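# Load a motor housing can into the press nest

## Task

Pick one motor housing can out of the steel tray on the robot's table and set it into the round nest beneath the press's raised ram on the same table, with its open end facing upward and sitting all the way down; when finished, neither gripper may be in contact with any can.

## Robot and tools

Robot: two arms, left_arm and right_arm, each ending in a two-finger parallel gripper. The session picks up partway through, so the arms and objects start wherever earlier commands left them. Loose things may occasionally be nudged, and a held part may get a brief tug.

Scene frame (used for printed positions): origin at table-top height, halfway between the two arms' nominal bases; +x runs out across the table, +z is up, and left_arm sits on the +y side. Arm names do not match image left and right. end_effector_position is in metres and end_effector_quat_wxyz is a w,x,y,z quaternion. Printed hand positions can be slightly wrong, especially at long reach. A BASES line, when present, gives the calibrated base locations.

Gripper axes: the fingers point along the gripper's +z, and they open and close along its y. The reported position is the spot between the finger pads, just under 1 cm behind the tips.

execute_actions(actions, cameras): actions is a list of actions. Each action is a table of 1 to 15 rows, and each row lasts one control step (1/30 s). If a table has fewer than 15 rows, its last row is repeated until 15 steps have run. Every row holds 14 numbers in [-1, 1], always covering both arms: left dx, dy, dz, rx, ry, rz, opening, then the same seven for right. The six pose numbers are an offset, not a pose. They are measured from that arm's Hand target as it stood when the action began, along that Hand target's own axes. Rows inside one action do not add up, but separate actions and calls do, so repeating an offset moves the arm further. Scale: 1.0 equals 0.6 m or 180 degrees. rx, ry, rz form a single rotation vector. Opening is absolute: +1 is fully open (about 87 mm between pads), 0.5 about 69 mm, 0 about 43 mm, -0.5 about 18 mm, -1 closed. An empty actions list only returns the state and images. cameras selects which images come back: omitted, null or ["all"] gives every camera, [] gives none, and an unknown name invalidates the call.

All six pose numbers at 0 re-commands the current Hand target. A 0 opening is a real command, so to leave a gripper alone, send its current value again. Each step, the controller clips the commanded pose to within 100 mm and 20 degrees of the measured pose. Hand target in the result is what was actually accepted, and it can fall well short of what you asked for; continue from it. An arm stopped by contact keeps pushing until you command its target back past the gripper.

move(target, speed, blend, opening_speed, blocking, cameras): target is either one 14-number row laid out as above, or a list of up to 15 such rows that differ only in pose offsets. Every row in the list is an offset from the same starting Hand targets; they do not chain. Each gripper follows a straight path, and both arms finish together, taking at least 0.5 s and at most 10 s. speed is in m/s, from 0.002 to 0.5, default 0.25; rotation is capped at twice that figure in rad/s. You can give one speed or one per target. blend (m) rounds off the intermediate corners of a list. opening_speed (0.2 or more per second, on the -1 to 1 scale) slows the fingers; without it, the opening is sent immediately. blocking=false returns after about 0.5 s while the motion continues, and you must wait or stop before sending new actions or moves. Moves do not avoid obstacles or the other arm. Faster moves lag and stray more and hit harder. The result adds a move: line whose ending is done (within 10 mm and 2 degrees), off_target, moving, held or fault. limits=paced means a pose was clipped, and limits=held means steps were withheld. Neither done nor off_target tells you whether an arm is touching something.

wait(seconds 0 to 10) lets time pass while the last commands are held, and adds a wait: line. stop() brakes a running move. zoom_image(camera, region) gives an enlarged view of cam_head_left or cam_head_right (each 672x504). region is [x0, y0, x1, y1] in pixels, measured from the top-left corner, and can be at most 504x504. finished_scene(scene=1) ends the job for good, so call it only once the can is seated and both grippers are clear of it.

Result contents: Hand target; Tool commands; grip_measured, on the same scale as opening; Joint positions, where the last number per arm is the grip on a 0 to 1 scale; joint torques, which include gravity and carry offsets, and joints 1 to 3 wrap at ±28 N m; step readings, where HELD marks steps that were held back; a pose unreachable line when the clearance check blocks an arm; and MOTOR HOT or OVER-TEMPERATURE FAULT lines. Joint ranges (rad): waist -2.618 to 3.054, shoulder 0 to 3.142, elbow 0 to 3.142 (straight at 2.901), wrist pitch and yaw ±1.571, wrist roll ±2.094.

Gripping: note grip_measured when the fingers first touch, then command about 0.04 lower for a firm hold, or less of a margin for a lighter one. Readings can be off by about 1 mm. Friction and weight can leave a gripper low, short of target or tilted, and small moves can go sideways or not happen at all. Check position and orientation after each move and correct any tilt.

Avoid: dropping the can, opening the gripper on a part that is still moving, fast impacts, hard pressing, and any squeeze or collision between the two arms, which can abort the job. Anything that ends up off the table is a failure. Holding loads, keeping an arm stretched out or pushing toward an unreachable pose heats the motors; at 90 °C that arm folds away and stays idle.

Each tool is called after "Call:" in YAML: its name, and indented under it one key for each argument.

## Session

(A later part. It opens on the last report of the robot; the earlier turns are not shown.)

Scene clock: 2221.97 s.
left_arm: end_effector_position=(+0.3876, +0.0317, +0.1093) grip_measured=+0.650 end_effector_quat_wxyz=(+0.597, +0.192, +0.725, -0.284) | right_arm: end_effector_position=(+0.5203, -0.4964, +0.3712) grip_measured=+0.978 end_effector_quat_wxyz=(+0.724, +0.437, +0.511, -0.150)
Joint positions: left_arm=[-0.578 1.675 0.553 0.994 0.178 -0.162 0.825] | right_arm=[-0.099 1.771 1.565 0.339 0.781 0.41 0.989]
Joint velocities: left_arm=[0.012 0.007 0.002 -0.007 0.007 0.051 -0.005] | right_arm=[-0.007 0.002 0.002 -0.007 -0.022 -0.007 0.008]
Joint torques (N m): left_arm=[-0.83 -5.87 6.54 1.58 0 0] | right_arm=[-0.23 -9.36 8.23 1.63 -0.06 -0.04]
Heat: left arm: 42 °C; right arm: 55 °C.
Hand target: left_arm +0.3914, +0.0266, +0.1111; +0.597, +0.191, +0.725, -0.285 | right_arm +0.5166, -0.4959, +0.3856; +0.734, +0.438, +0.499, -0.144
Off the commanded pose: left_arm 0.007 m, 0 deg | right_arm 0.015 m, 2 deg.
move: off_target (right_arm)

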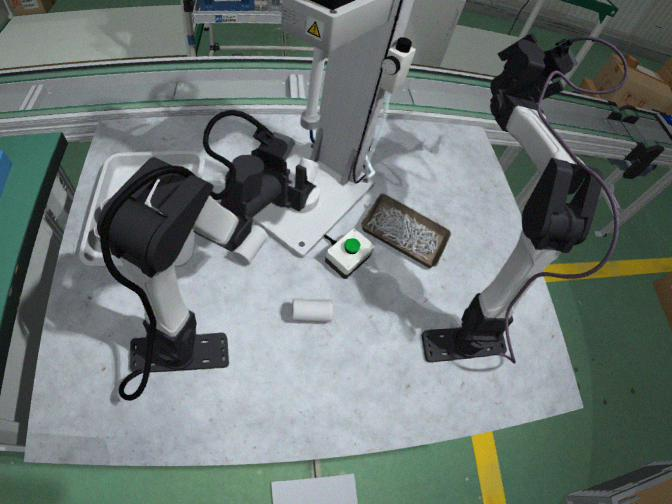

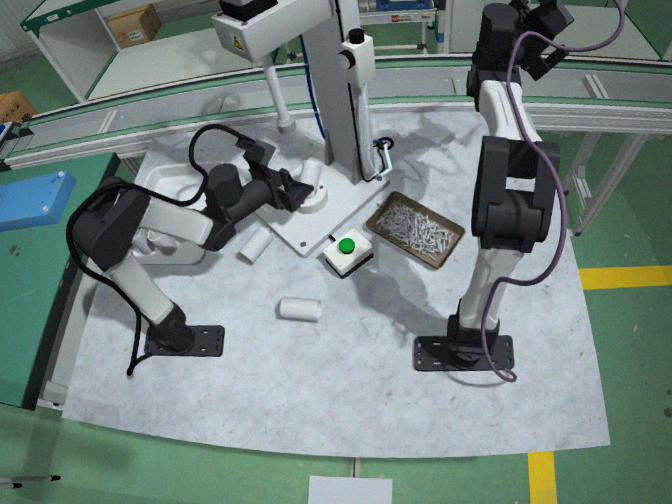

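Call:
move:
  target: [0,0,0.02,0,0,0,0.65,0,0,0,0,0,0,1]
  speed: 0.04
  cameras: []

Call:
move:
  target: [0,0,0,0,0,0,0.0,0,0,0,0,0,0,1]
  opening_speed: 0.3

Call:
zoom_image:
  camera: "cam_head_right"
  region: [260, 120, 360, 220]

Call:
zoom_image:
  camera: "cam_head_left"
  region: [260, 120, 360, 220]

Scene clock: 2226.37 s.
left_arm: end_effector_position=(+0.3958, +0.0236, +0.1066) grip_measured=+0.650 end_effector_quat_wxyz=(+0.596, +0.194, +0.726, -0.285) | right_arm: end_effector_position=(+0.5203, -0.4964, +0.3712) grip_measured=+0.978 end_effector_quat_wxyz=(+0.724, +0.437, +0.511, -0.150)
Joint positions: left_arm=[-0.586 1.721 0.597 0.994 0.172 -0.162 0.825] | right_arm=[-0.099 1.771 1.565 0.339 0.781 0.41 0.989]
Joint velocities: left_arm=[-0.002 -0.002 0.007 0.037 -0.037 0.037 0.011] | right_arm=[-0.007 -0.012 -0.037 0.007 0.007 -0.037 0.003]
Joint torques (N m): left_arm=[-0.55 -6.22 6.75 1.59 -0.02 -0.02] | right_arm=[-0.23 -9.36 8.21 1.63 -0.06 -0.04]
Heat: left arm: 42 °C; right arm: 55 °C.
Hand target: left_arm +0.4005, +0.0189, +0.1092; +0.597, +0.191, +0.725, -0.285 | right_arm +0.5166, -0.4959, +0.3856; +0.734, +0.438, +0.499, -0.144
Off the commanded pose: left_arm 0.007 m, 0 deg | right_arm 0.015 m, 2 deg.
move: off_target (right_arm)
No camera images: "cameras" was empty.

Scene clock: 2228.73 s.
left_arm: end_effector_position=(+0.3959, +0.0237, +0.1066) grip_measured=+0.000 end_effector_quat_wxyz=(+0.596, +0.194, +0.726, -0.284) | right_arm: end_effector_position=(+0.5203, -0.4964, +0.3712) grip_measured=+0.978 end_effector_quat_wxyz=(+0.724, +0.437, +0.511, -0.150)
Joint positions: left_arm=[-0.586 1.721 0.597 0.994 0.171 -0.162 0.5] | right_arm=[-0.099 1.771 1.565 0.339 0.781 0.41 0.989]
Joint velocities: left_arm=[-0.022 0.007 -0.002 0.037 -0.037 -0.007 0.006] | right_arm=[0.007 -0.012 0.002 -0.037 0.022 -0.081 0.003]
Joint torques (N m): left_arm=[-0.58 -6.22 6.76 1.59 0.04 0] | right_arm=[-0.23 -9.36 8.21 1.63 -0.06 -0.04]
Heat: left arm: 42 °C; right arm: 55 °C.
Hand target: left_arm +0.4005, +0.0188, +0.1092; +0.597, +0.191, +0.725, -0.285 | right_arm +0.5166, -0.4959, +0.3856; +0.734, +0.438, +0.499, -0.144
Off the commanded pose: left_arm 0.007 m, 0 deg | right_arm 0.015 m, 2 deg.
move: off_target (right_arm)

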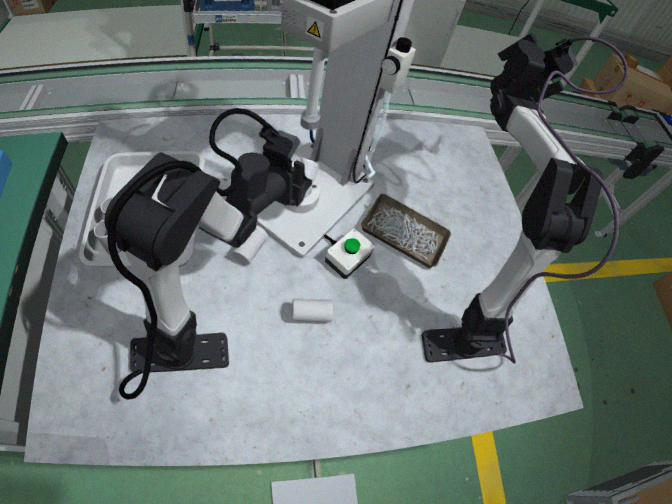

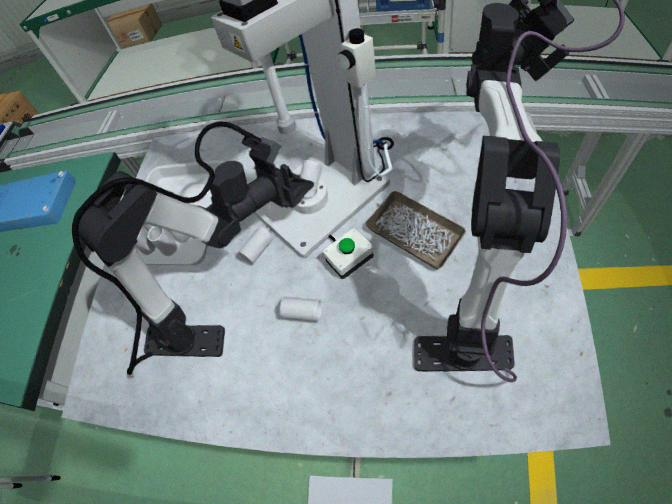

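Scaled by 5.040.

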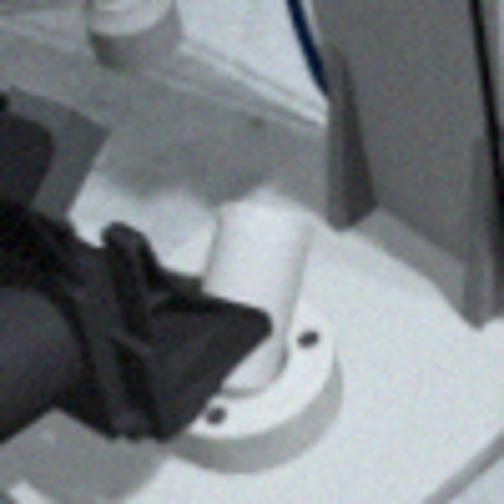

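Scaled by 5.040.

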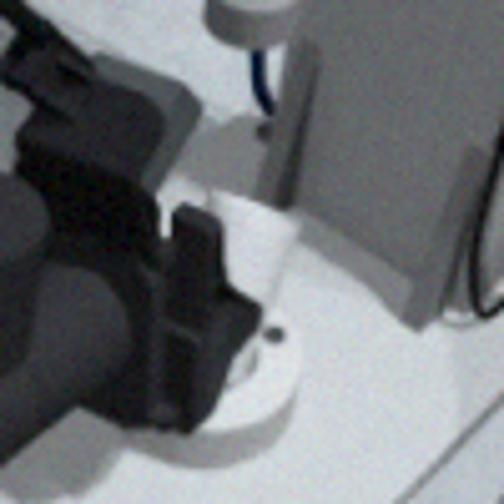

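Call:
move:
  target: [0,0,0,0,0,0,-0.12,0,0,0,0,0,0,1]
  opening_speed: 0.2
  cameras: []

Call:
zoom_image:
  camera: "cam_head_right"
  region: [260, 120, 360, 220]

Scene clock: 2231.77 s.
left_arm: end_effector_position=(+0.3960, +0.0237, +0.1066) grip_measured=-0.040 end_effector_quat_wxyz=(+0.596, +0.193, +0.726, -0.284) | right_arm: end_effector_position=(+0.5203, -0.4964, +0.3712) grip_measured=+0.978 end_effector_quat_wxyz=(+0.724, +0.437, +0.511, -0.150)
Joint positions: left_arm=[-0.586 1.721 0.597 0.994 0.171 -0.162 0.48] | right_arm=[-0.099 1.771 1.565 0.339 0.781 0.41 0.989]
Joint velocities: left_arm=[0.007 0.002 0.002 -0.022 -0.081 -0.007 -0.009] | right_arm=[-0.012 -0.002 -0.007 -0.066 -0.037 -0.051 -0.003]
Joint torques (N m): left_arm=[-0.58 -6.22 6.76 1.59 0.02 0] | right_arm=[-0.21 -9.36 8.21 1.63 -0.06 -0.04]
Heat: left arm: 42 °C; right arm: 55 °C.
Hand target: left_arm +0.4005, +0.0189, +0.1092; +0.597, +0.191, +0.725, -0.285 | right_arm +0.5166, -0.4959, +0.3856; +0.734, +0.438, +0.499, -0.144
Off the commanded pose: left_arm 0.007 m, 0 deg | right_arm 0.015 m, 2 deg.
move: off_target (right_arm)
No camera images: "cameras" was empty.

Scaled by 5.040.

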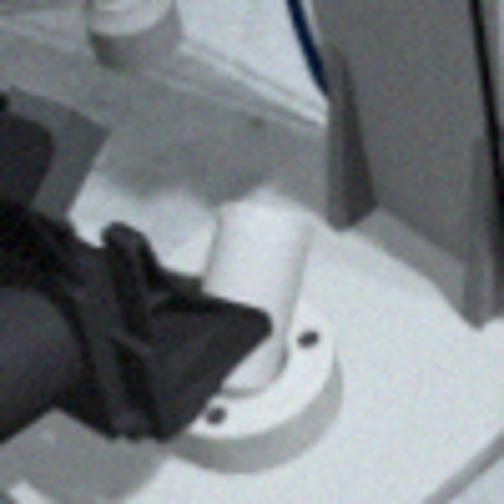

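Call:
zoom_image:
  camera: "cam_head_right"
  region: [290, 150, 335, 195]

Call:
zoom_image:
  camera: "cam_head_left"
  region: [285, 150, 330, 195]

Scaled by 11.200.

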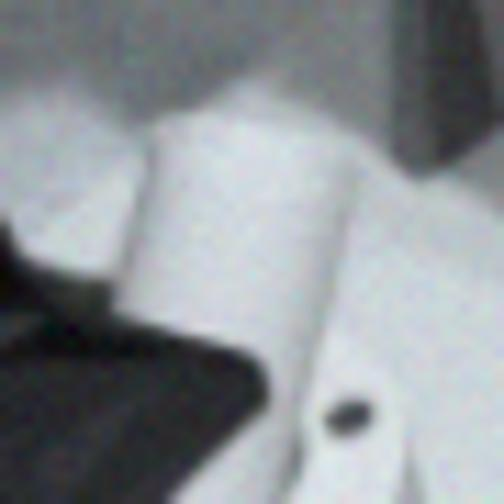

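Scaled by 11.200.

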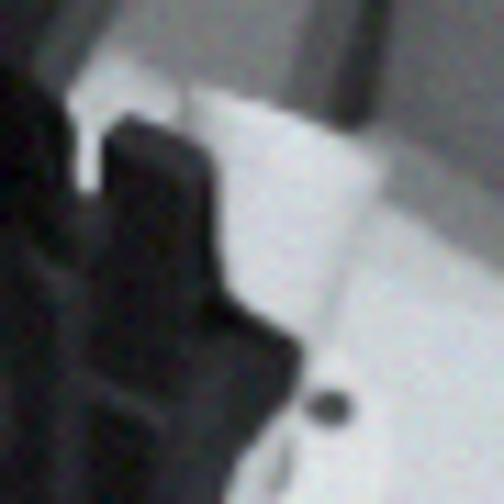

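Call:
move:
  target: [-0.04,0,-0.012,0,0,0,-0.12,0,0,0,0,0,0,1]
  speed: 0.04
  cameras: []

Call:
execute_actions:
  actions: []

Call:
zoom_image:
  camera: "cam_head_right"
  region: [260, 120, 360, 220]

Call:
zoom_image:
  camera: "cam_head_left"
  region: [260, 120, 360, 220]

Scene clock: 2262.40 s.
left_arm: end_effector_position=(+0.3932, +0.0254, +0.1098) grip_measured=-0.040 end_effector_quat_wxyz=(+0.578, +0.195, +0.742, -0.279) | right_arm: end_effector_position=(+0.5203, -0.4964, +0.3712) grip_measured=+0.978 end_effector_quat_wxyz=(+0.724, +0.437, +0.511, -0.150)
Joint positions: left_arm=[-0.586 1.667 0.621 0.867 0.171 -0.162 0.48] | right_arm=[-0.099 1.771 1.565 0.339 0.781 0.41 0.989]
Joint velocities: left_arm=[-0.007 -0.012 0.007 -0.022 -0.022 -0.081 0.004] | right_arm=[-0.007 0.007 -0.007 -0.037 0.007 0.022 -0.018]
Joint torques (N m): left_arm=[0.96 -10.66 7.17 1.58 0.22 0.03] | right_arm=[-0.23 -9.36 8.2 1.63 -0.06 -0.04]
Heat: left arm: 42 °C; right arm: 55 °C.
Hand target: left_arm +0.4004, +0.0247, +0.1339; +0.597, +0.191, +0.725, -0.285 | right_arm +0.5166, -0.4959, +0.3856; +0.734, +0.438, +0.499, -0.144
Off the commanded pose: left_arm 0.025 m, 3 deg | right_arm 0.015 m, 2 deg.
move: off_target (left_arm, right_arm)
No camera images: "cameras" was empty.

Scene clock: 2262.40 s.
left_arm: end_effector_position=(+0.3932, +0.0254, +0.1098) grip_measured=-0.040 end_effector_quat_wxyz=(+0.578, +0.195, +0.742, -0.279) | right_arm: end_effector_position=(+0.5203, -0.4964, +0.3712) grip_measured=+0.978 end_effector_quat_wxyz=(+0.724, +0.437, +0.511, -0.150)
Joint positions: left_arm=[-0.586 1.667 0.621 0.867 0.171 -0.162 0.48] | right_arm=[-0.099 1.771 1.565 0.339 0.781 0.41 0.989]
Joint velocities: left_arm=[-0.007 -0.012 0.007 -0.022 -0.022 -0.081 0.004] | right_arm=[-0.007 0.007 -0.007 -0.037 0.007 0.022 -0.018]
Joint torques (N m): left_arm=[0.96 -10.66 7.17 1.58 0.22 0.03] | right_arm=[-0.23 -9.36 8.2 1.63 -0.06 -0.04]
Heat: left arm: 42 °C; right arm: 55 °C.
Hand target: left_arm +0.4004, +0.0247, +0.1339; +0.597, +0.191, +0.725, -0.285 | right_arm +0.5166, -0.4959, +0.3856; +0.734, +0.438, +0.499, -0.144
Tool commands: left_gripper/opening=-0.12 right_gripper/opening=+1.0
Off the commanded pose: left_arm 0.025 m, 3 deg | right_arm 0.015 m, 2 deg.

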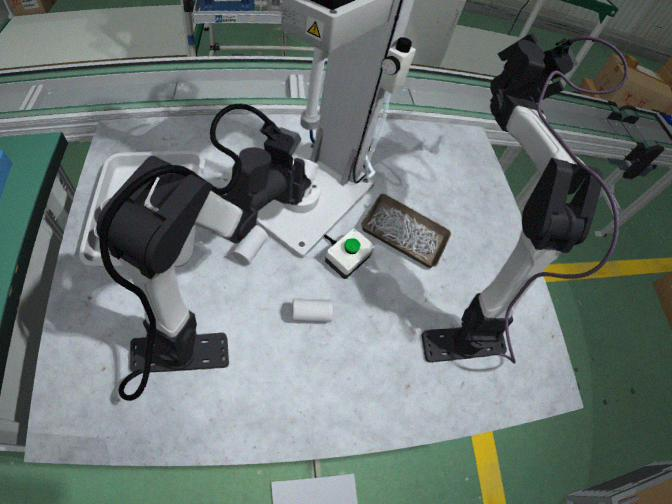

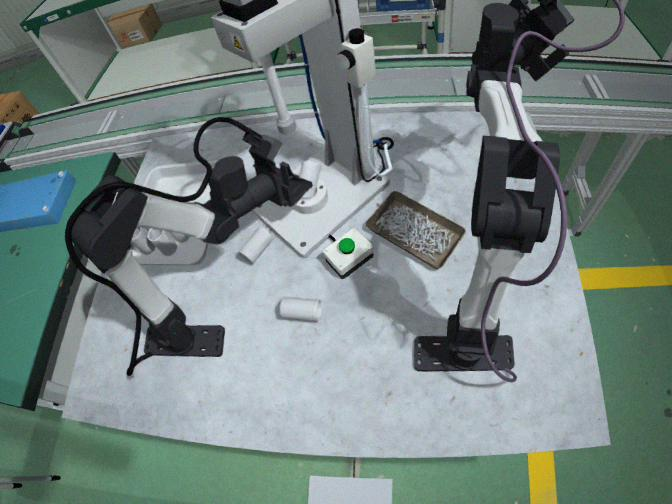

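Scaled by 5.040.

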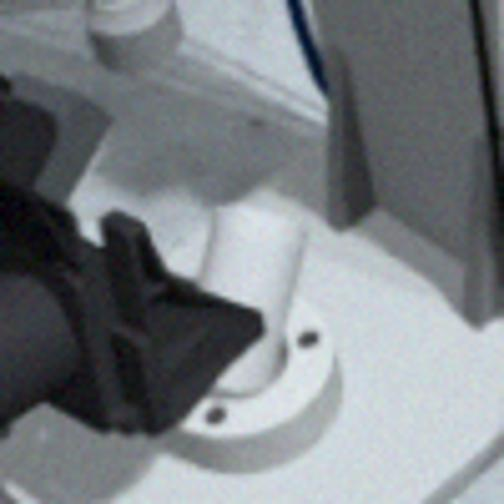

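Scaled by 5.040.

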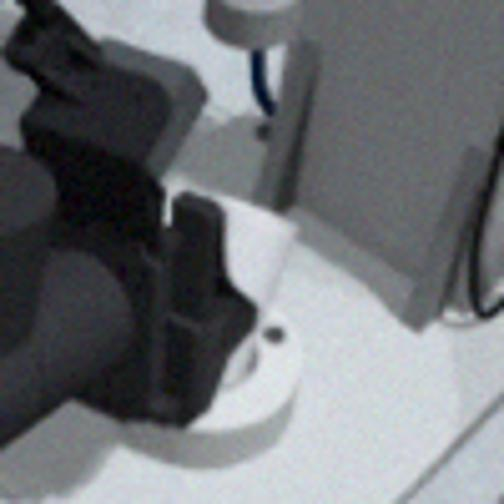

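Call:
move:
  target: [-0.02,0,-0.012,0,0,0,-0.12,0,0,0,0,0,0,1]
  speed: 0.04
  cameras: ["cam_head_left","cam_head_right"]

Call:
zoom_image:
  camera: "cam_head_right"
  region: [260, 120, 360, 220]

Call:
zoom_image:
  camera: "cam_head_left"
  region: [260, 120, 360, 220]

Scene clock: 2272.33 s.
left_arm: end_effector_position=(+0.3897, +0.0323, +0.1179) grip_measured=-0.040 end_effector_quat_wxyz=(+0.572, +0.193, +0.748, -0.277) | right_arm: end_effector_position=(+0.5203, -0.4964, +0.3712) grip_measured=+0.978 end_effector_quat_wxyz=(+0.724, +0.437, +0.511, -0.150)
Joint positions: left_arm=[-0.573 1.607 0.621 0.79 0.179 -0.162 0.48] | right_arm=[-0.099 1.771 1.565 0.339 0.781 0.41 0.989]
Joint velocities: left_arm=[-0.007 -0.012 -0.007 -0.007 -0.037 0.022 -0.001] | right_arm=[-0.012 -0.007 -0.012 -0.007 0.007 0.007 -0.013]
Joint torques (N m): left_arm=[0.65 -10.37 7.72 1.74 0.21 0.04] | right_arm=[-0.21 -9.36 8.21 1.63 -0.06 -0.04]
Heat: left arm: 44 °C; right arm: 55 °C.
Hand target: left_arm +0.3976, +0.0298, +0.1468; +0.597, +0.191, +0.725, -0.285 | right_arm +0.5166, -0.4959, +0.3856; +0.734, +0.438, +0.499, -0.144
Off the commanded pose: left_arm 0.030 m, 4 deg | right_arm 0.015 m, 2 deg.
move: off_target (left_arm, right_arm)

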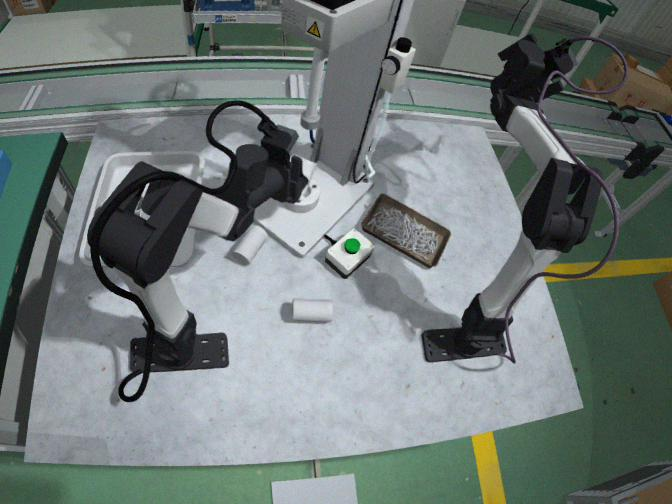

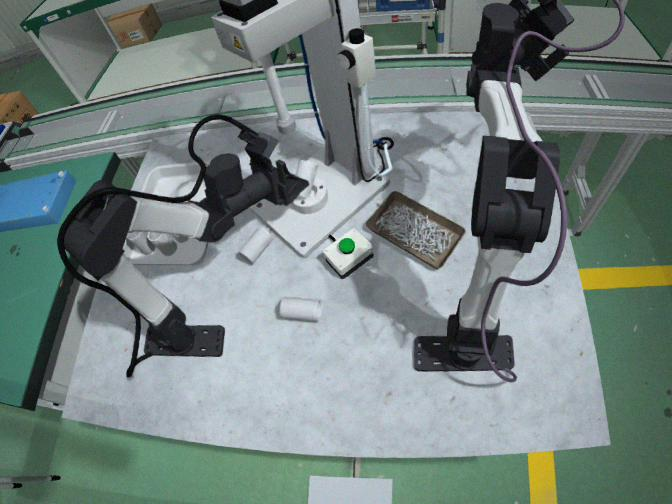

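Scaled by 5.040.

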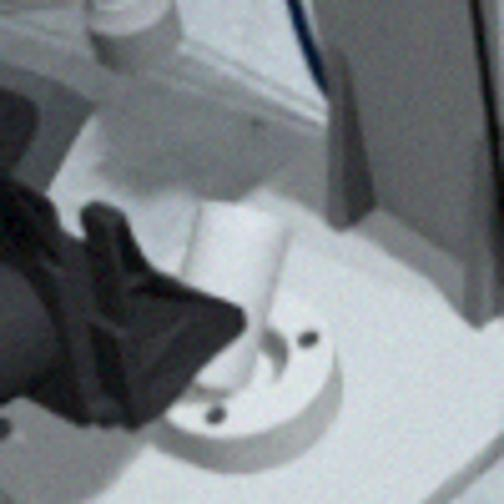

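Scaled by 5.040.

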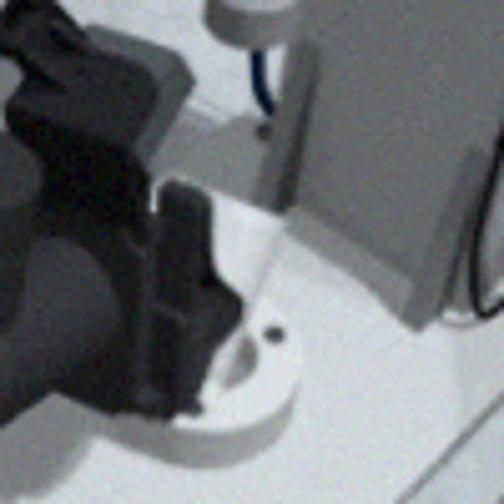

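Call:
move:
  target: [0.02,0,-0.05,0,0,0,-0.055,0,0,0,0,0,0,1]
  speed: 0.03

Call:
zoom_image:
  camera: "cam_head_right"
  region: [260, 120, 360, 220]

Call:
zoom_image:
  camera: "cam_head_left"
  region: [260, 120, 360, 220]

Scene clock: 2278.90 s.
left_arm: end_effector_position=(+0.3717, +0.0473, +0.1236) grip_measured=-0.040 end_effector_quat_wxyz=(+0.579, +0.191, +0.742, -0.278) | right_arm: end_effector_position=(+0.5203, -0.4964, +0.3712) grip_measured=+0.978 end_effector_quat_wxyz=(+0.724, +0.437, +0.511, -0.150)
Joint positions: left_arm=[-0.56 1.507 0.531 0.796 0.189 -0.162 0.48] | right_arm=[-0.099 1.771 1.565 0.339 0.781 0.41 0.989]
Joint velocities: left_arm=[-0.012 -0.017 -0.007 -0.066 0.007 -0.066 -0.009] | right_arm=[-0.012 0.002 -0.012 -0.022 0.051 -0.022 0.003]
Joint torques (N m): left_arm=[0.75 -8.96 4.77 1.96 0.21 0.06] | right_arm=[-0.24 -9.35 8.2 1.63 -0.06 -0.04]
Heat: left arm: 44 °C; right arm: 55 °C.
Hand target: left_arm +0.3721, +0.0483, +0.1397; +0.597, +0.191, +0.725, -0.285 | right_arm +0.5166, -0.4959, +0.3856; +0.734, +0.438, +0.499, -0.144
Off the commanded pose: left_arm 0.015 m, 3 deg | right_arm 0.015 m, 2 deg.
move: off_target (left_arm, right_arm)

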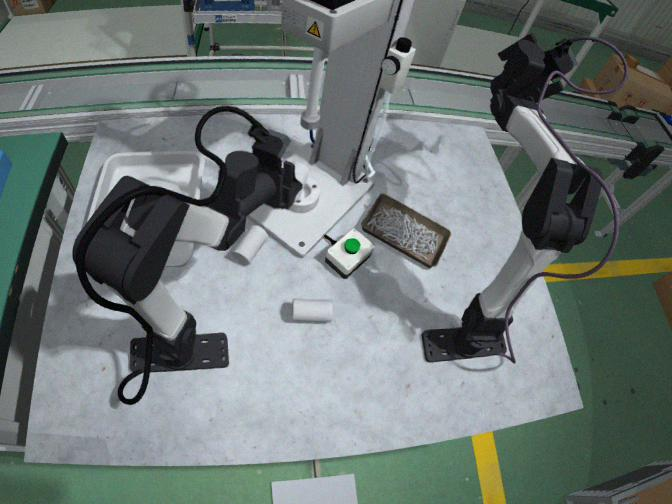

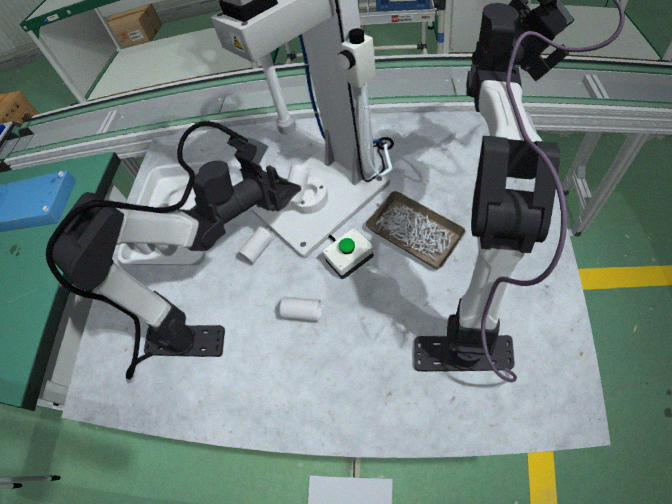

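Scaled by 5.040.

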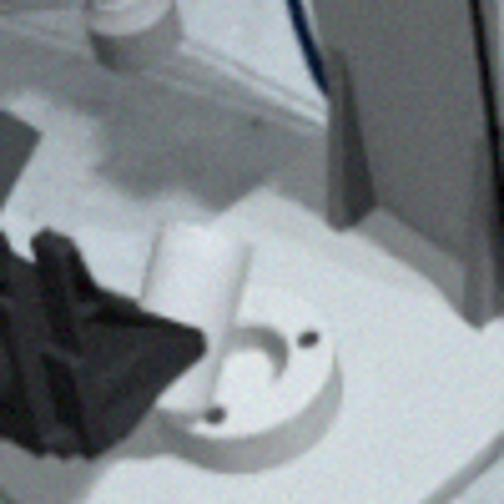

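Scaled by 5.040.

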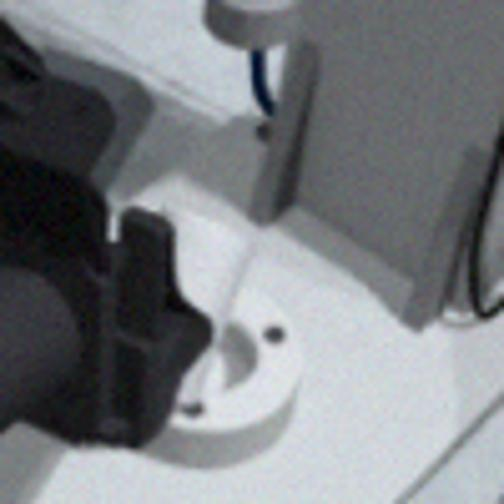

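Call:
move:
  target: [0,0,0.062,0,0,0,-0.07,0,0,0,0,0,0,1]
  speed: 0.04
  cameras: []

Call:
move:
  target: [0.03,0,0,0,0,0,-0.07,0,0,0,0,0,0,1]
  speed: 0.03

Call:
zoom_image:
  camera: "cam_head_right"
  region: [260, 120, 360, 220]

Call:
zoom_image:
  camera: "cam_head_left"
  region: [260, 120, 360, 220]

Scene clock: 2287.27 s.
left_arm: end_effector_position=(+0.3903, +0.0321, +0.1160) grip_measured=-0.044 end_effector_quat_wxyz=(+0.575, +0.194, +0.744, -0.280) | right_arm: end_effector_position=(+0.5203, -0.4964, +0.3712) grip_measured=+0.978 end_effector_quat_wxyz=(+0.724, +0.437, +0.511, -0.150)
Joint positions: left_arm=[-0.57 1.622 0.612 0.824 0.189 -0.162 0.478] | right_arm=[-0.099 1.771 1.565 0.339 0.781 0.41 0.989]
Joint velocities: left_arm=[0.012 0.007 -0.002 0.095 0.022 -0.037 0.001] | right_arm=[-0.022 -0.007 0.002 0.022 -0.007 -0.051 -0.008]
Joint torques (N m): left_arm=[-0.62 -6.24 7.77 2.01 0.01 0.02] | right_arm=[-0.23 -9.35 8.21 1.63 -0.06 -0.04]
Heat: left arm: 44 °C; right arm: 55 °C.
Hand target: left_arm +0.4004, +0.0246, +0.1340; +0.597, +0.191, +0.725, -0.285 | right_arm +0.5166, -0.4959, +0.3856; +0.734, +0.438, +0.499, -0.144
Off the commanded pose: left_arm 0.023 m, 3 deg | right_arm 0.015 m, 2 deg.
move: off_target (left_arm, right_arm)
No camera images: "cameras" was empty.

Scene clock: 2288.30 s.
left_arm: end_effector_position=(+0.3954, +0.0260, +0.1130) grip_measured=-0.045 end_effector_quat_wxyz=(+0.588, +0.194, +0.732, -0.283) | right_arm: end_effector_position=(+0.5203, -0.4964, +0.3712) grip_measured=+0.978 end_effector_quat_wxyz=(+0.724, +0.437, +0.511, -0.150)
Joint positions: left_arm=[-0.579 1.678 0.612 0.915 0.179 -0.162 0.478] | right_arm=[-0.099 1.771 1.565 0.339 0.781 0.41 0.989]
Joint velocities: left_arm=[-0.002 -0.012 0.002 0.007 0.022 -0.022 -0.004] | right_arm=[-0.007 0.012 -0.012 0.037 -0.022 0.051 0.013]
Joint torques (N m): left_arm=[-0.58 -6.48 4.6 2.02 0.07 0.02] | right_arm=[-0.23 -9.36 8.21 1.63 -0.06 -0.04]
Heat: left arm: 44 °C; right arm: 55 °C.
Hand target: left_arm +0.3965, +0.0238, +0.1163; +0.597, +0.191, +0.725, -0.285 | right_arm +0.5166, -0.4959, +0.3856; +0.734, +0.438, +0.499, -0.144
Off the commanded pose: left_arm 0.004 m, 1 deg | right_arm 0.015 m, 2 deg.
move: off_target (right_arm)

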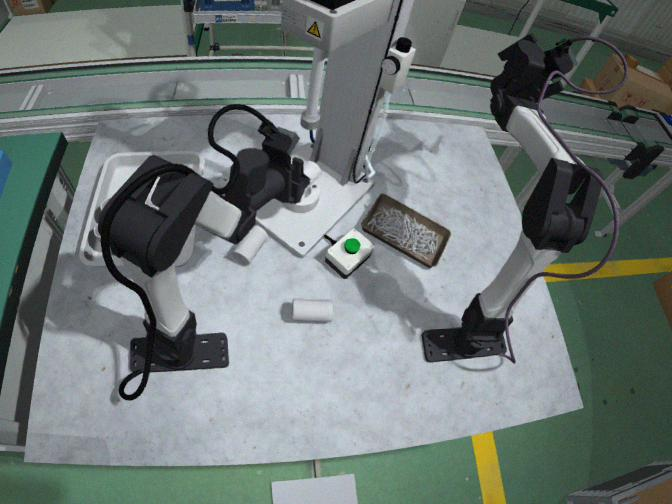

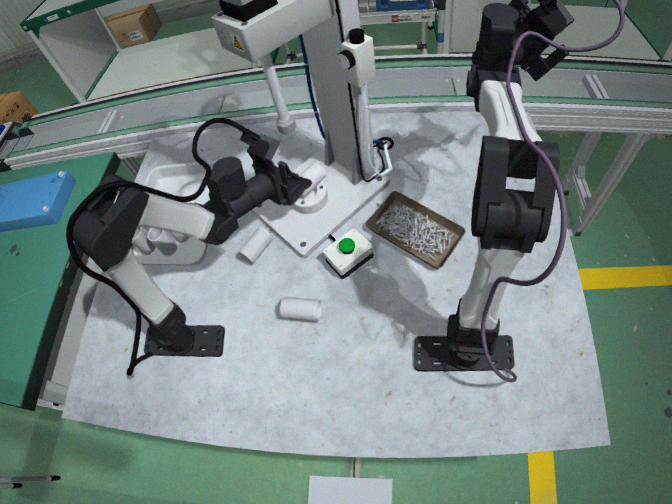

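Scaled by 5.040.

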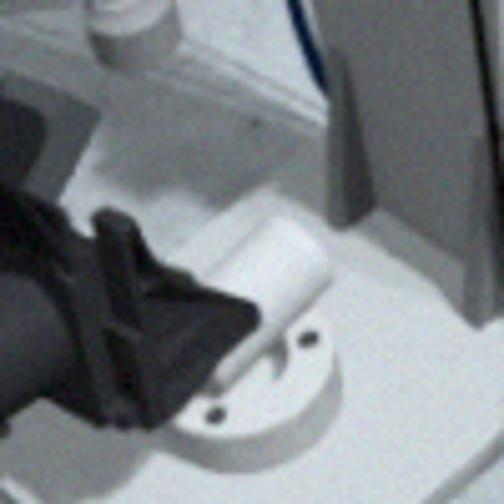

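Scaled by 5.040.

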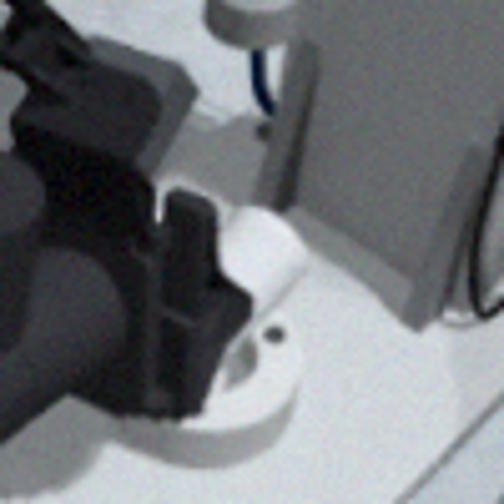

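Call:
move:
  target: [0,0,0,0,0,0,-0.14,0,0,0,0,0,0,1]
  opening_speed: 0.3
  cameras: []

Call:
move:
  target: [-0.04,0,-0.02,0,0,0,-0.14,0,0,0,0,0,0,1]
  speed: 0.05
  cameras: []

Call:
move:
  target: [0,0,-0.2,0,0,0,-0.14,0,0,0,0,0,0,1]
  speed: 0.08

Call:
zoom_image:
  camera: "cam_head_right"
  region: [230, 120, 350, 240]

Call:
zoom_image:
  camera: "cam_head_left"
  region: [230, 120, 350, 240]

Scene clock: 2296.17 s.
left_arm: end_effector_position=(+0.3955, +0.0261, +0.1131) grip_measured=-0.045 end_effector_quat_wxyz=(+0.588, +0.194, +0.732, -0.283) | right_arm: end_effector_position=(+0.5203, -0.4964, +0.3712) grip_measured=+0.978 end_effector_quat_wxyz=(+0.724, +0.437, +0.511, -0.150)
Joint positions: left_arm=[-0.579 1.678 0.612 0.915 0.179 -0.162 0.478] | right_arm=[-0.099 1.771 1.565 0.339 0.781 0.41 0.989]
Joint velocities: left_arm=[-0.007 -0.002 -0.007 -0.007 0.007 -0.051 0.004] | right_arm=[0.017 -0.017 -0.002 0.022 0.037 0.022 0.008]
Joint torques (N m): left_arm=[-0.49 -6.52 4.62 2.01 0.02 0.04] | right_arm=[-0.23 -9.36 8.21 1.63 -0.06 -0.04]
Heat: left arm: 43 °C; right arm: 55 °C.
Hand target: left_arm +0.3965, +0.0237, +0.1164; +0.597, +0.191, +0.725, -0.285 | right_arm +0.5166, -0.4959, +0.3856; +0.734, +0.438, +0.499, -0.144
Off the commanded pose: left_arm 0.004 m, 1 deg | right_arm 0.015 m, 2 deg.
move: off_target (right_arm)
No camera images: "cameras" was empty.

Scene clock: 2297.37 s.
left_arm: end_effector_position=(+0.3890, +0.0330, +0.1186) grip_measured=-0.045 end_effector_quat_wxyz=(+0.575, +0.193, +0.745, -0.277) | right_arm: end_effector_position=(+0.5203, -0.4964, +0.3712) grip_measured=+0.978 end_effector_quat_wxyz=(+0.724, +0.437, +0.511, -0.150)
Joint positions: left_arm=[-0.573 1.605 0.612 0.804 0.179 -0.162 0.478] | right_arm=[-0.099 1.771 1.565 0.339 0.781 0.41 0.989]
Joint velocities: left_arm=[0.007 -0.022 0.012 -0.037 -0.007 -0.037 -0.001] | right_arm=[-0.017 -0.007 -0.012 -0.037 -0.007 0.081 0.013]
Joint torques (N m): left_arm=[0.61 -10.32 6.01 1.86 0.19 0.05] | right_arm=[-0.23 -9.35 8.21 1.63 -0.06 -0.04]
Heat: left arm: 43 °C; right arm: 55 °C.
Hand target: left_arm +0.3927, +0.0326, +0.1417; +0.597, +0.191, +0.725, -0.285 | right_arm +0.5166, -0.4959, +0.3856; +0.734, +0.438, +0.499, -0.144
Off the commanded pose: left_arm 0.023 m, 4 deg | right_arm 0.015 m, 2 deg.
move: off_target (left_arm, right_arm)
No camera images: "cameras" was empty.

Scene clock: 2299.60 s.
left_arm: end_effector_position=(+0.3007, +0.1087, +0.1524) grip_measured=-0.045 end_effector_quat_wxyz=(+0.586, +0.188, +0.737, -0.281) | right_arm: end_effector_position=(+0.5203, -0.4964, +0.3712) grip_measured=+0.978 end_effector_quat_wxyz=(+0.724, +0.437, +0.511, -0.150)
Joint positions: left_arm=[-0.447 0.937 0.314 0.459 0.3 -0.149 0.478] | right_arm=[-0.099 1.771 1.565 0.339 0.781 0.41 0.989]
Joint velocities: left_arm=[0.007 -0.022 -0.012 -0.007 0.11 -0.051 0.006] | right_arm=[0.002 -0.017 -0.017 -0.007 0.007 0.007 0.008]
Joint torques (N m): left_arm=[0.59 -3.59 6.02 1.79 0.21 0.15] | right_arm=[-0.23 -9.36 8.21 1.63 -0.06 -0.04]
Heat: left arm: 43 °C; right arm: 55 °C.
Hand target: left_arm +0.3009, +0.1092, +0.1602; +0.598, +0.193, +0.725, -0.283 | right_arm +0.5166, -0.4959, +0.3856; +0.734, +0.438, +0.499, -0.144
Off the commanded pose: left_arm 0.004 m, 2 deg | right_arm 0.015 m, 2 deg.
move: off_target (right_arm)

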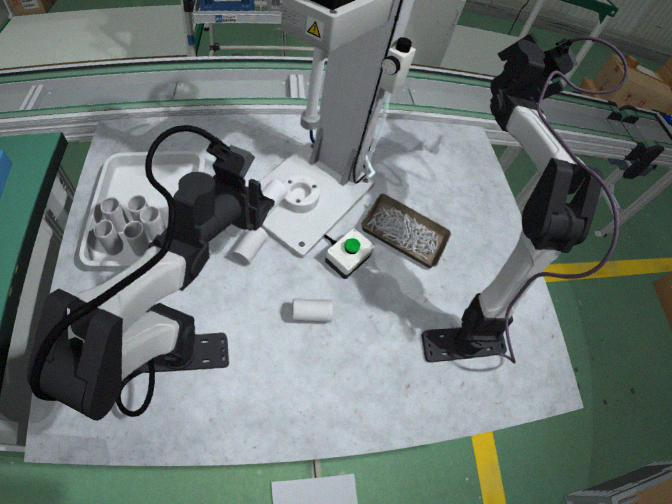

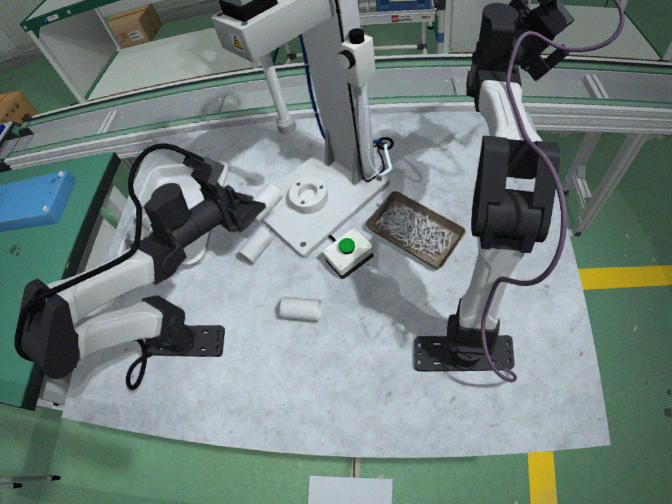

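Scaled by 4.200.

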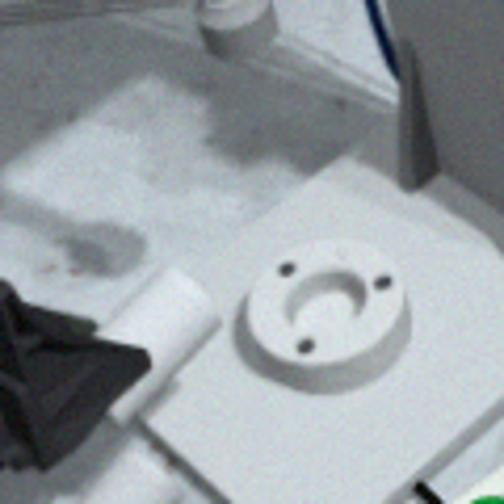

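Scaled by 4.200.

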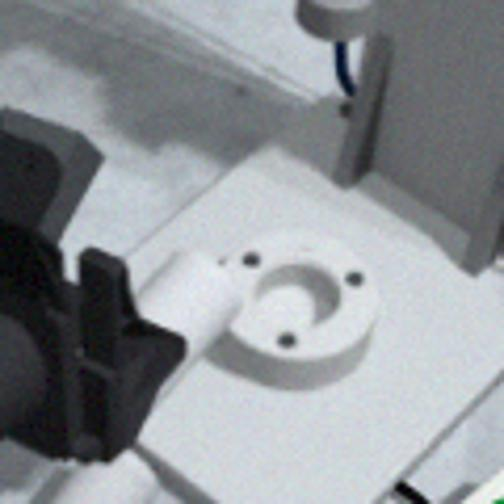

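Call:
zoom_image:
  camera: "cam_head_left"
  region: [70, 140, 230, 280]

Call:
zoom_image:
  camera: "cam_head_right"
  region: [230, 150, 290, 210]

Call:
zoom_image:
  camera: "cam_head_left"
  region: [240, 160, 310, 220]

Scaled by 3.150.

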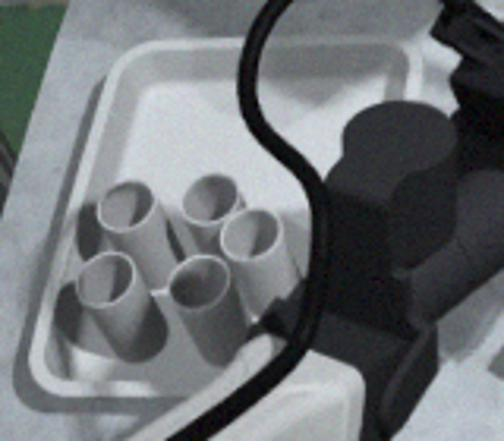

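Scaled by 8.400.

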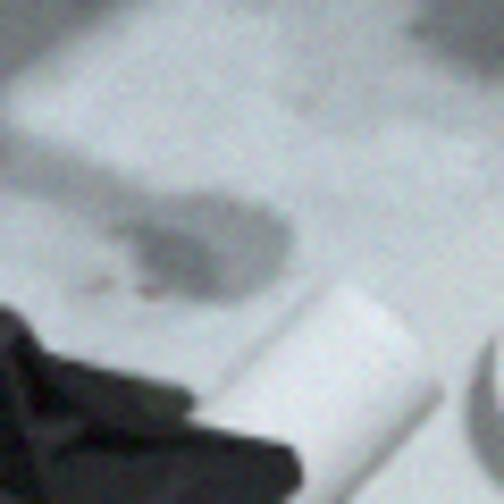

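Scaled by 7.200.

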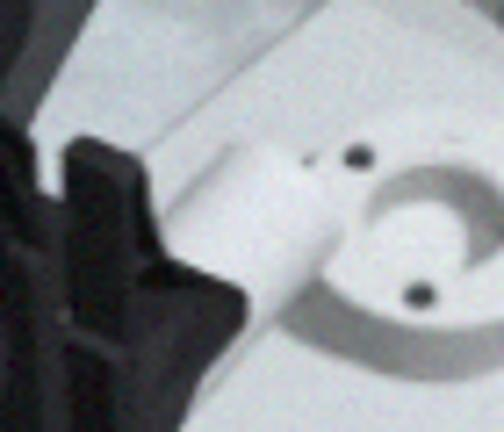

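Call:
move:
  target: [0.03,-0.15,-0.058,0,0,0,-0.14,0,0,0,0,0,0,1]
  speed: 0.1

Call:
zoom_image:
  camera: "cam_head_right"
  region: [220, 180, 340, 300]

Call:
zoom_image:
  camera: "cam_head_left"
  region: [220, 180, 340, 300]

Scene clock: 2332.37 s.
left_arm: end_effector_position=(+0.2137, +0.0616, +0.1577) grip_measured=-0.045 end_effector_quat_wxyz=(+0.586, +0.194, +0.734, -0.284) | right_arm: end_effector_position=(+0.5203, -0.4964, +0.3712) grip_measured=+0.978 end_effector_quat_wxyz=(+0.724, +0.437, +0.511, -0.150)
Joint positions: left_arm=[-1.049 0.649 0.264 0.226 -0.282 -0.237 0.478] | right_arm=[-0.099 1.771 1.565 0.339 0.781 0.41 0.989]
Joint velocities: left_arm=[-0.007 0.002 0.002 -0.022 -0.007 -0.037 0.001] | right_arm=[-0.007 -0.002 0.007 -0.095 -0.081 -0.11 0.008]
Joint torques (N m): left_arm=[-0.47 -1.05 6.75 1.84 -0.07 -0.07] | right_arm=[-0.21 -9.36 8.21 1.63 -0.06 -0.04]
Heat: left arm: 44 °C; right arm: 55 °C.
Hand target: left_arm +0.2142, +0.0602, +0.1649; +0.593, +0.184, +0.727, -0.292 | right_arm +0.5166, -0.4959, +0.3856; +0.734, +0.438, +0.499, -0.144
Off the commanded pose: left_arm 0.006 m, 2 deg | right_arm 0.015 m, 2 deg.
move: off_target (right_arm)

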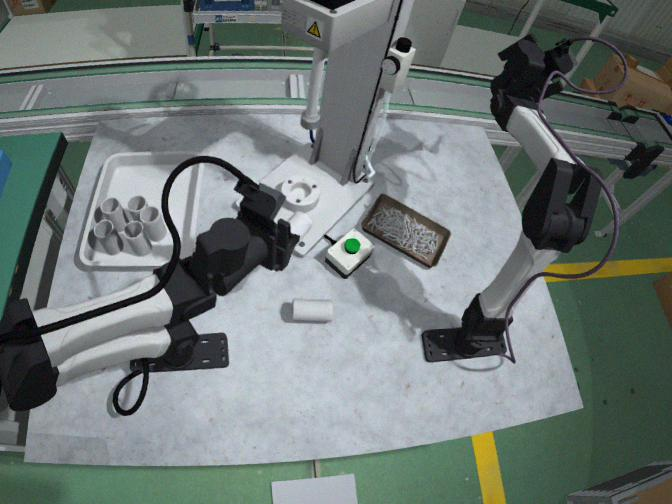

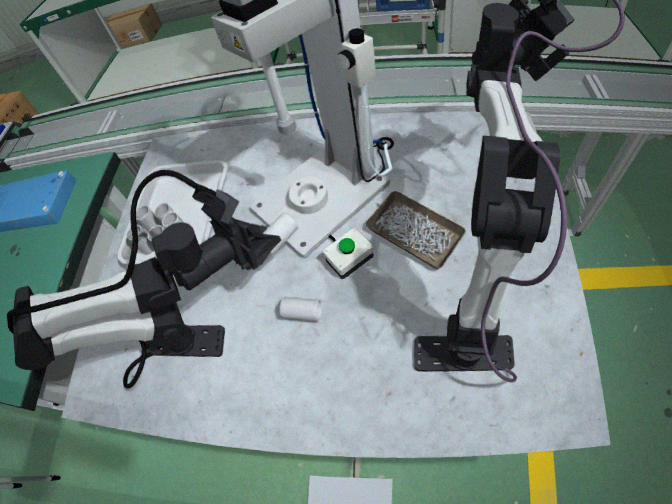

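Scaled by 4.200.

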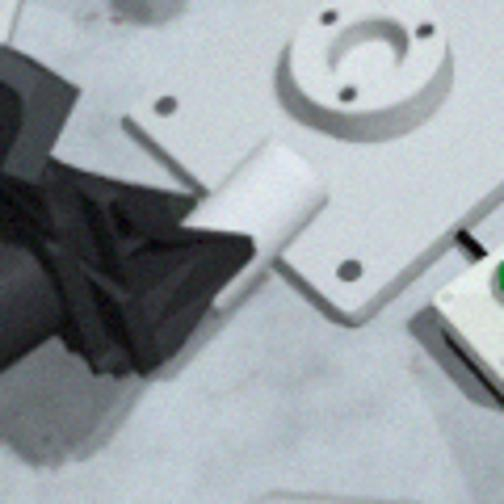

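Scaled by 4.200.

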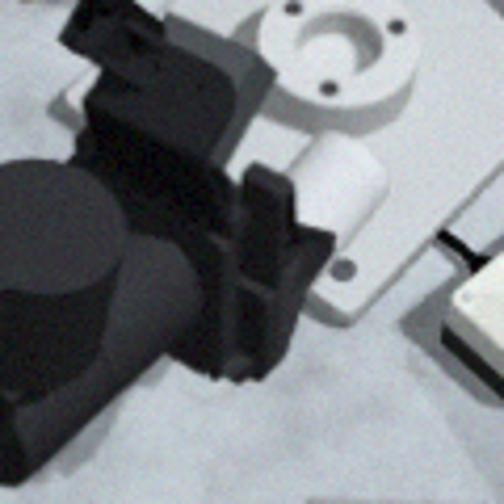

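Call:
move:
  target: [0,0,-0.05,0,0.14,0,-0.14,0,0,0,0,0,0,1]
  speed: 0.15
  cameras: []

Call:
execute_actions:
  actions: []

Call:
zoom_image:
  camera: "cam_head_right"
  region: [220, 180, 340, 300]

Call:
zoom_image:
  camera: "cam_head_left"
  region: [220, 180, 340, 300]

Scene clock: 2338.63 s.
left_arm: end_effector_position=(+0.1874, +0.0846, +0.1487) grip_measured=-0.045 end_effector_quat_wxyz=(+0.406, +0.250, +0.849, -0.227) | right_arm: end_effector_position=(+0.5203, -0.4964, +0.3712) grip_measured=+0.978 end_effector_quat_wxyz=(+0.724, +0.437, +0.511, -0.150)
Joint positions: left_arm=[-0.944 0.767 0.635 -0.475 -0.078 -0.277 0.478] | right_arm=[-0.099 1.771 1.565 0.339 0.781 0.41 0.989]
Joint velocities: left_arm=[0.002 -0.002 -0.002 -0.007 -0.081 -0.037 0.006] | right_arm=[-0.017 -0.002 0.007 0.007 -0.007 -0.037 0.003]
Joint torques (N m): left_arm=[0.77 -0.79 9.8 1.59 0.13 -0.01] | right_arm=[-0.23 -9.36 8.21 1.63 -0.06 -0.04]
Heat: left arm: 45 °C; right arm: 55 °C.
Hand target: left_arm +0.1926, +0.0781, +0.1682; +0.421, +0.242, +0.840, -0.243 | right_arm +0.5166, -0.4959, +0.3856; +0.734, +0.438, +0.499, -0.144
Off the commanded pose: left_arm 0.021 m, 3 deg | right_arm 0.015 m, 2 deg.
move: off_target (left_arm, right_arm)
No camera images: "cameras" was empty.

Scene clock: 2338.63 s.
left_arm: end_effector_position=(+0.1874, +0.0846, +0.1487) grip_measured=-0.045 end_effector_quat_wxyz=(+0.406, +0.250, +0.849, -0.227) | right_arm: end_effector_position=(+0.5203, -0.4964, +0.3712) grip_measured=+0.978 end_effector_quat_wxyz=(+0.724, +0.437, +0.511, -0.150)
Joint positions: left_arm=[-0.944 0.767 0.635 -0.475 -0.078 -0.277 0.478] | right_arm=[-0.099 1.771 1.565 0.339 0.781 0.41 0.989]
Joint velocities: left_arm=[0.002 -0.002 -0.002 -0.007 -0.081 -0.037 0.006] | right_arm=[-0.017 -0.002 0.007 0.007 -0.007 -0.037 0.003]
Joint torques (N m): left_arm=[0.77 -0.79 9.8 1.59 0.13 -0.01] | right_arm=[-0.23 -9.36 8.21 1.63 -0.06 -0.04]
Heat: left arm: 45 °C; right arm: 55 °C.
Hand target: left_arm +0.1926, +0.0781, +0.1682; +0.421, +0.242, +0.840, -0.243 | right_arm +0.5166, -0.4959, +0.3856; +0.734, +0.438, +0.499, -0.144
Tool commands: left_gripper/opening=-0.14 right_gripper/opening=+1.0
Off the commanded pose: left_arm 0.021 m, 3 deg | right_arm 0.015 m, 2 deg.

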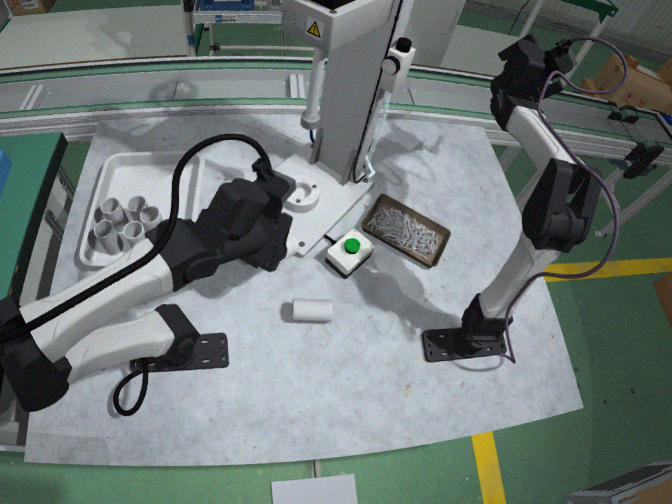

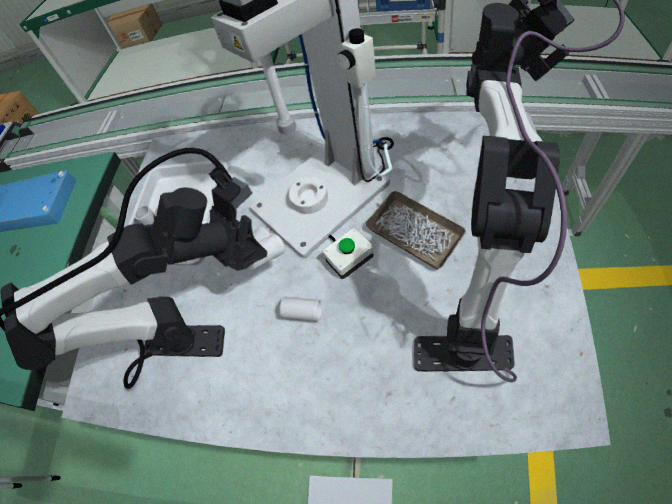

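Scaled by 4.200.

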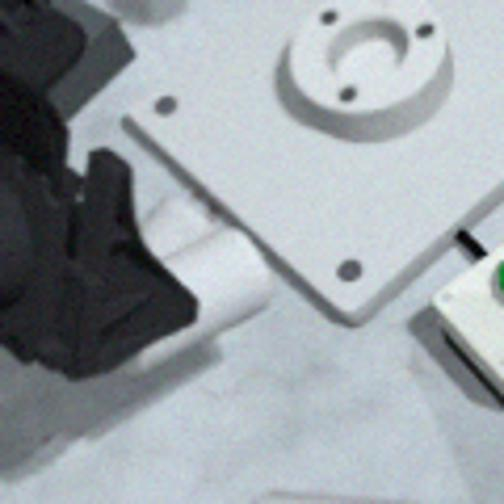

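Scaled by 4.200.

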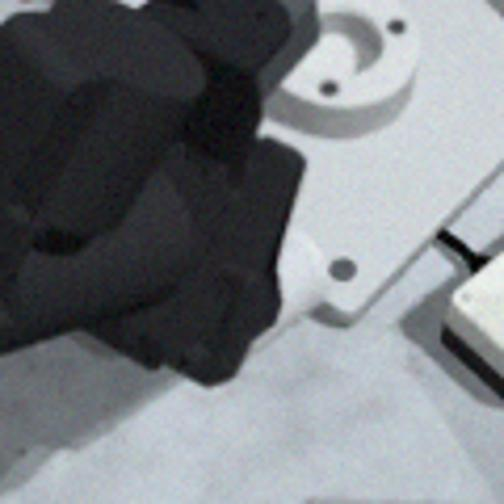

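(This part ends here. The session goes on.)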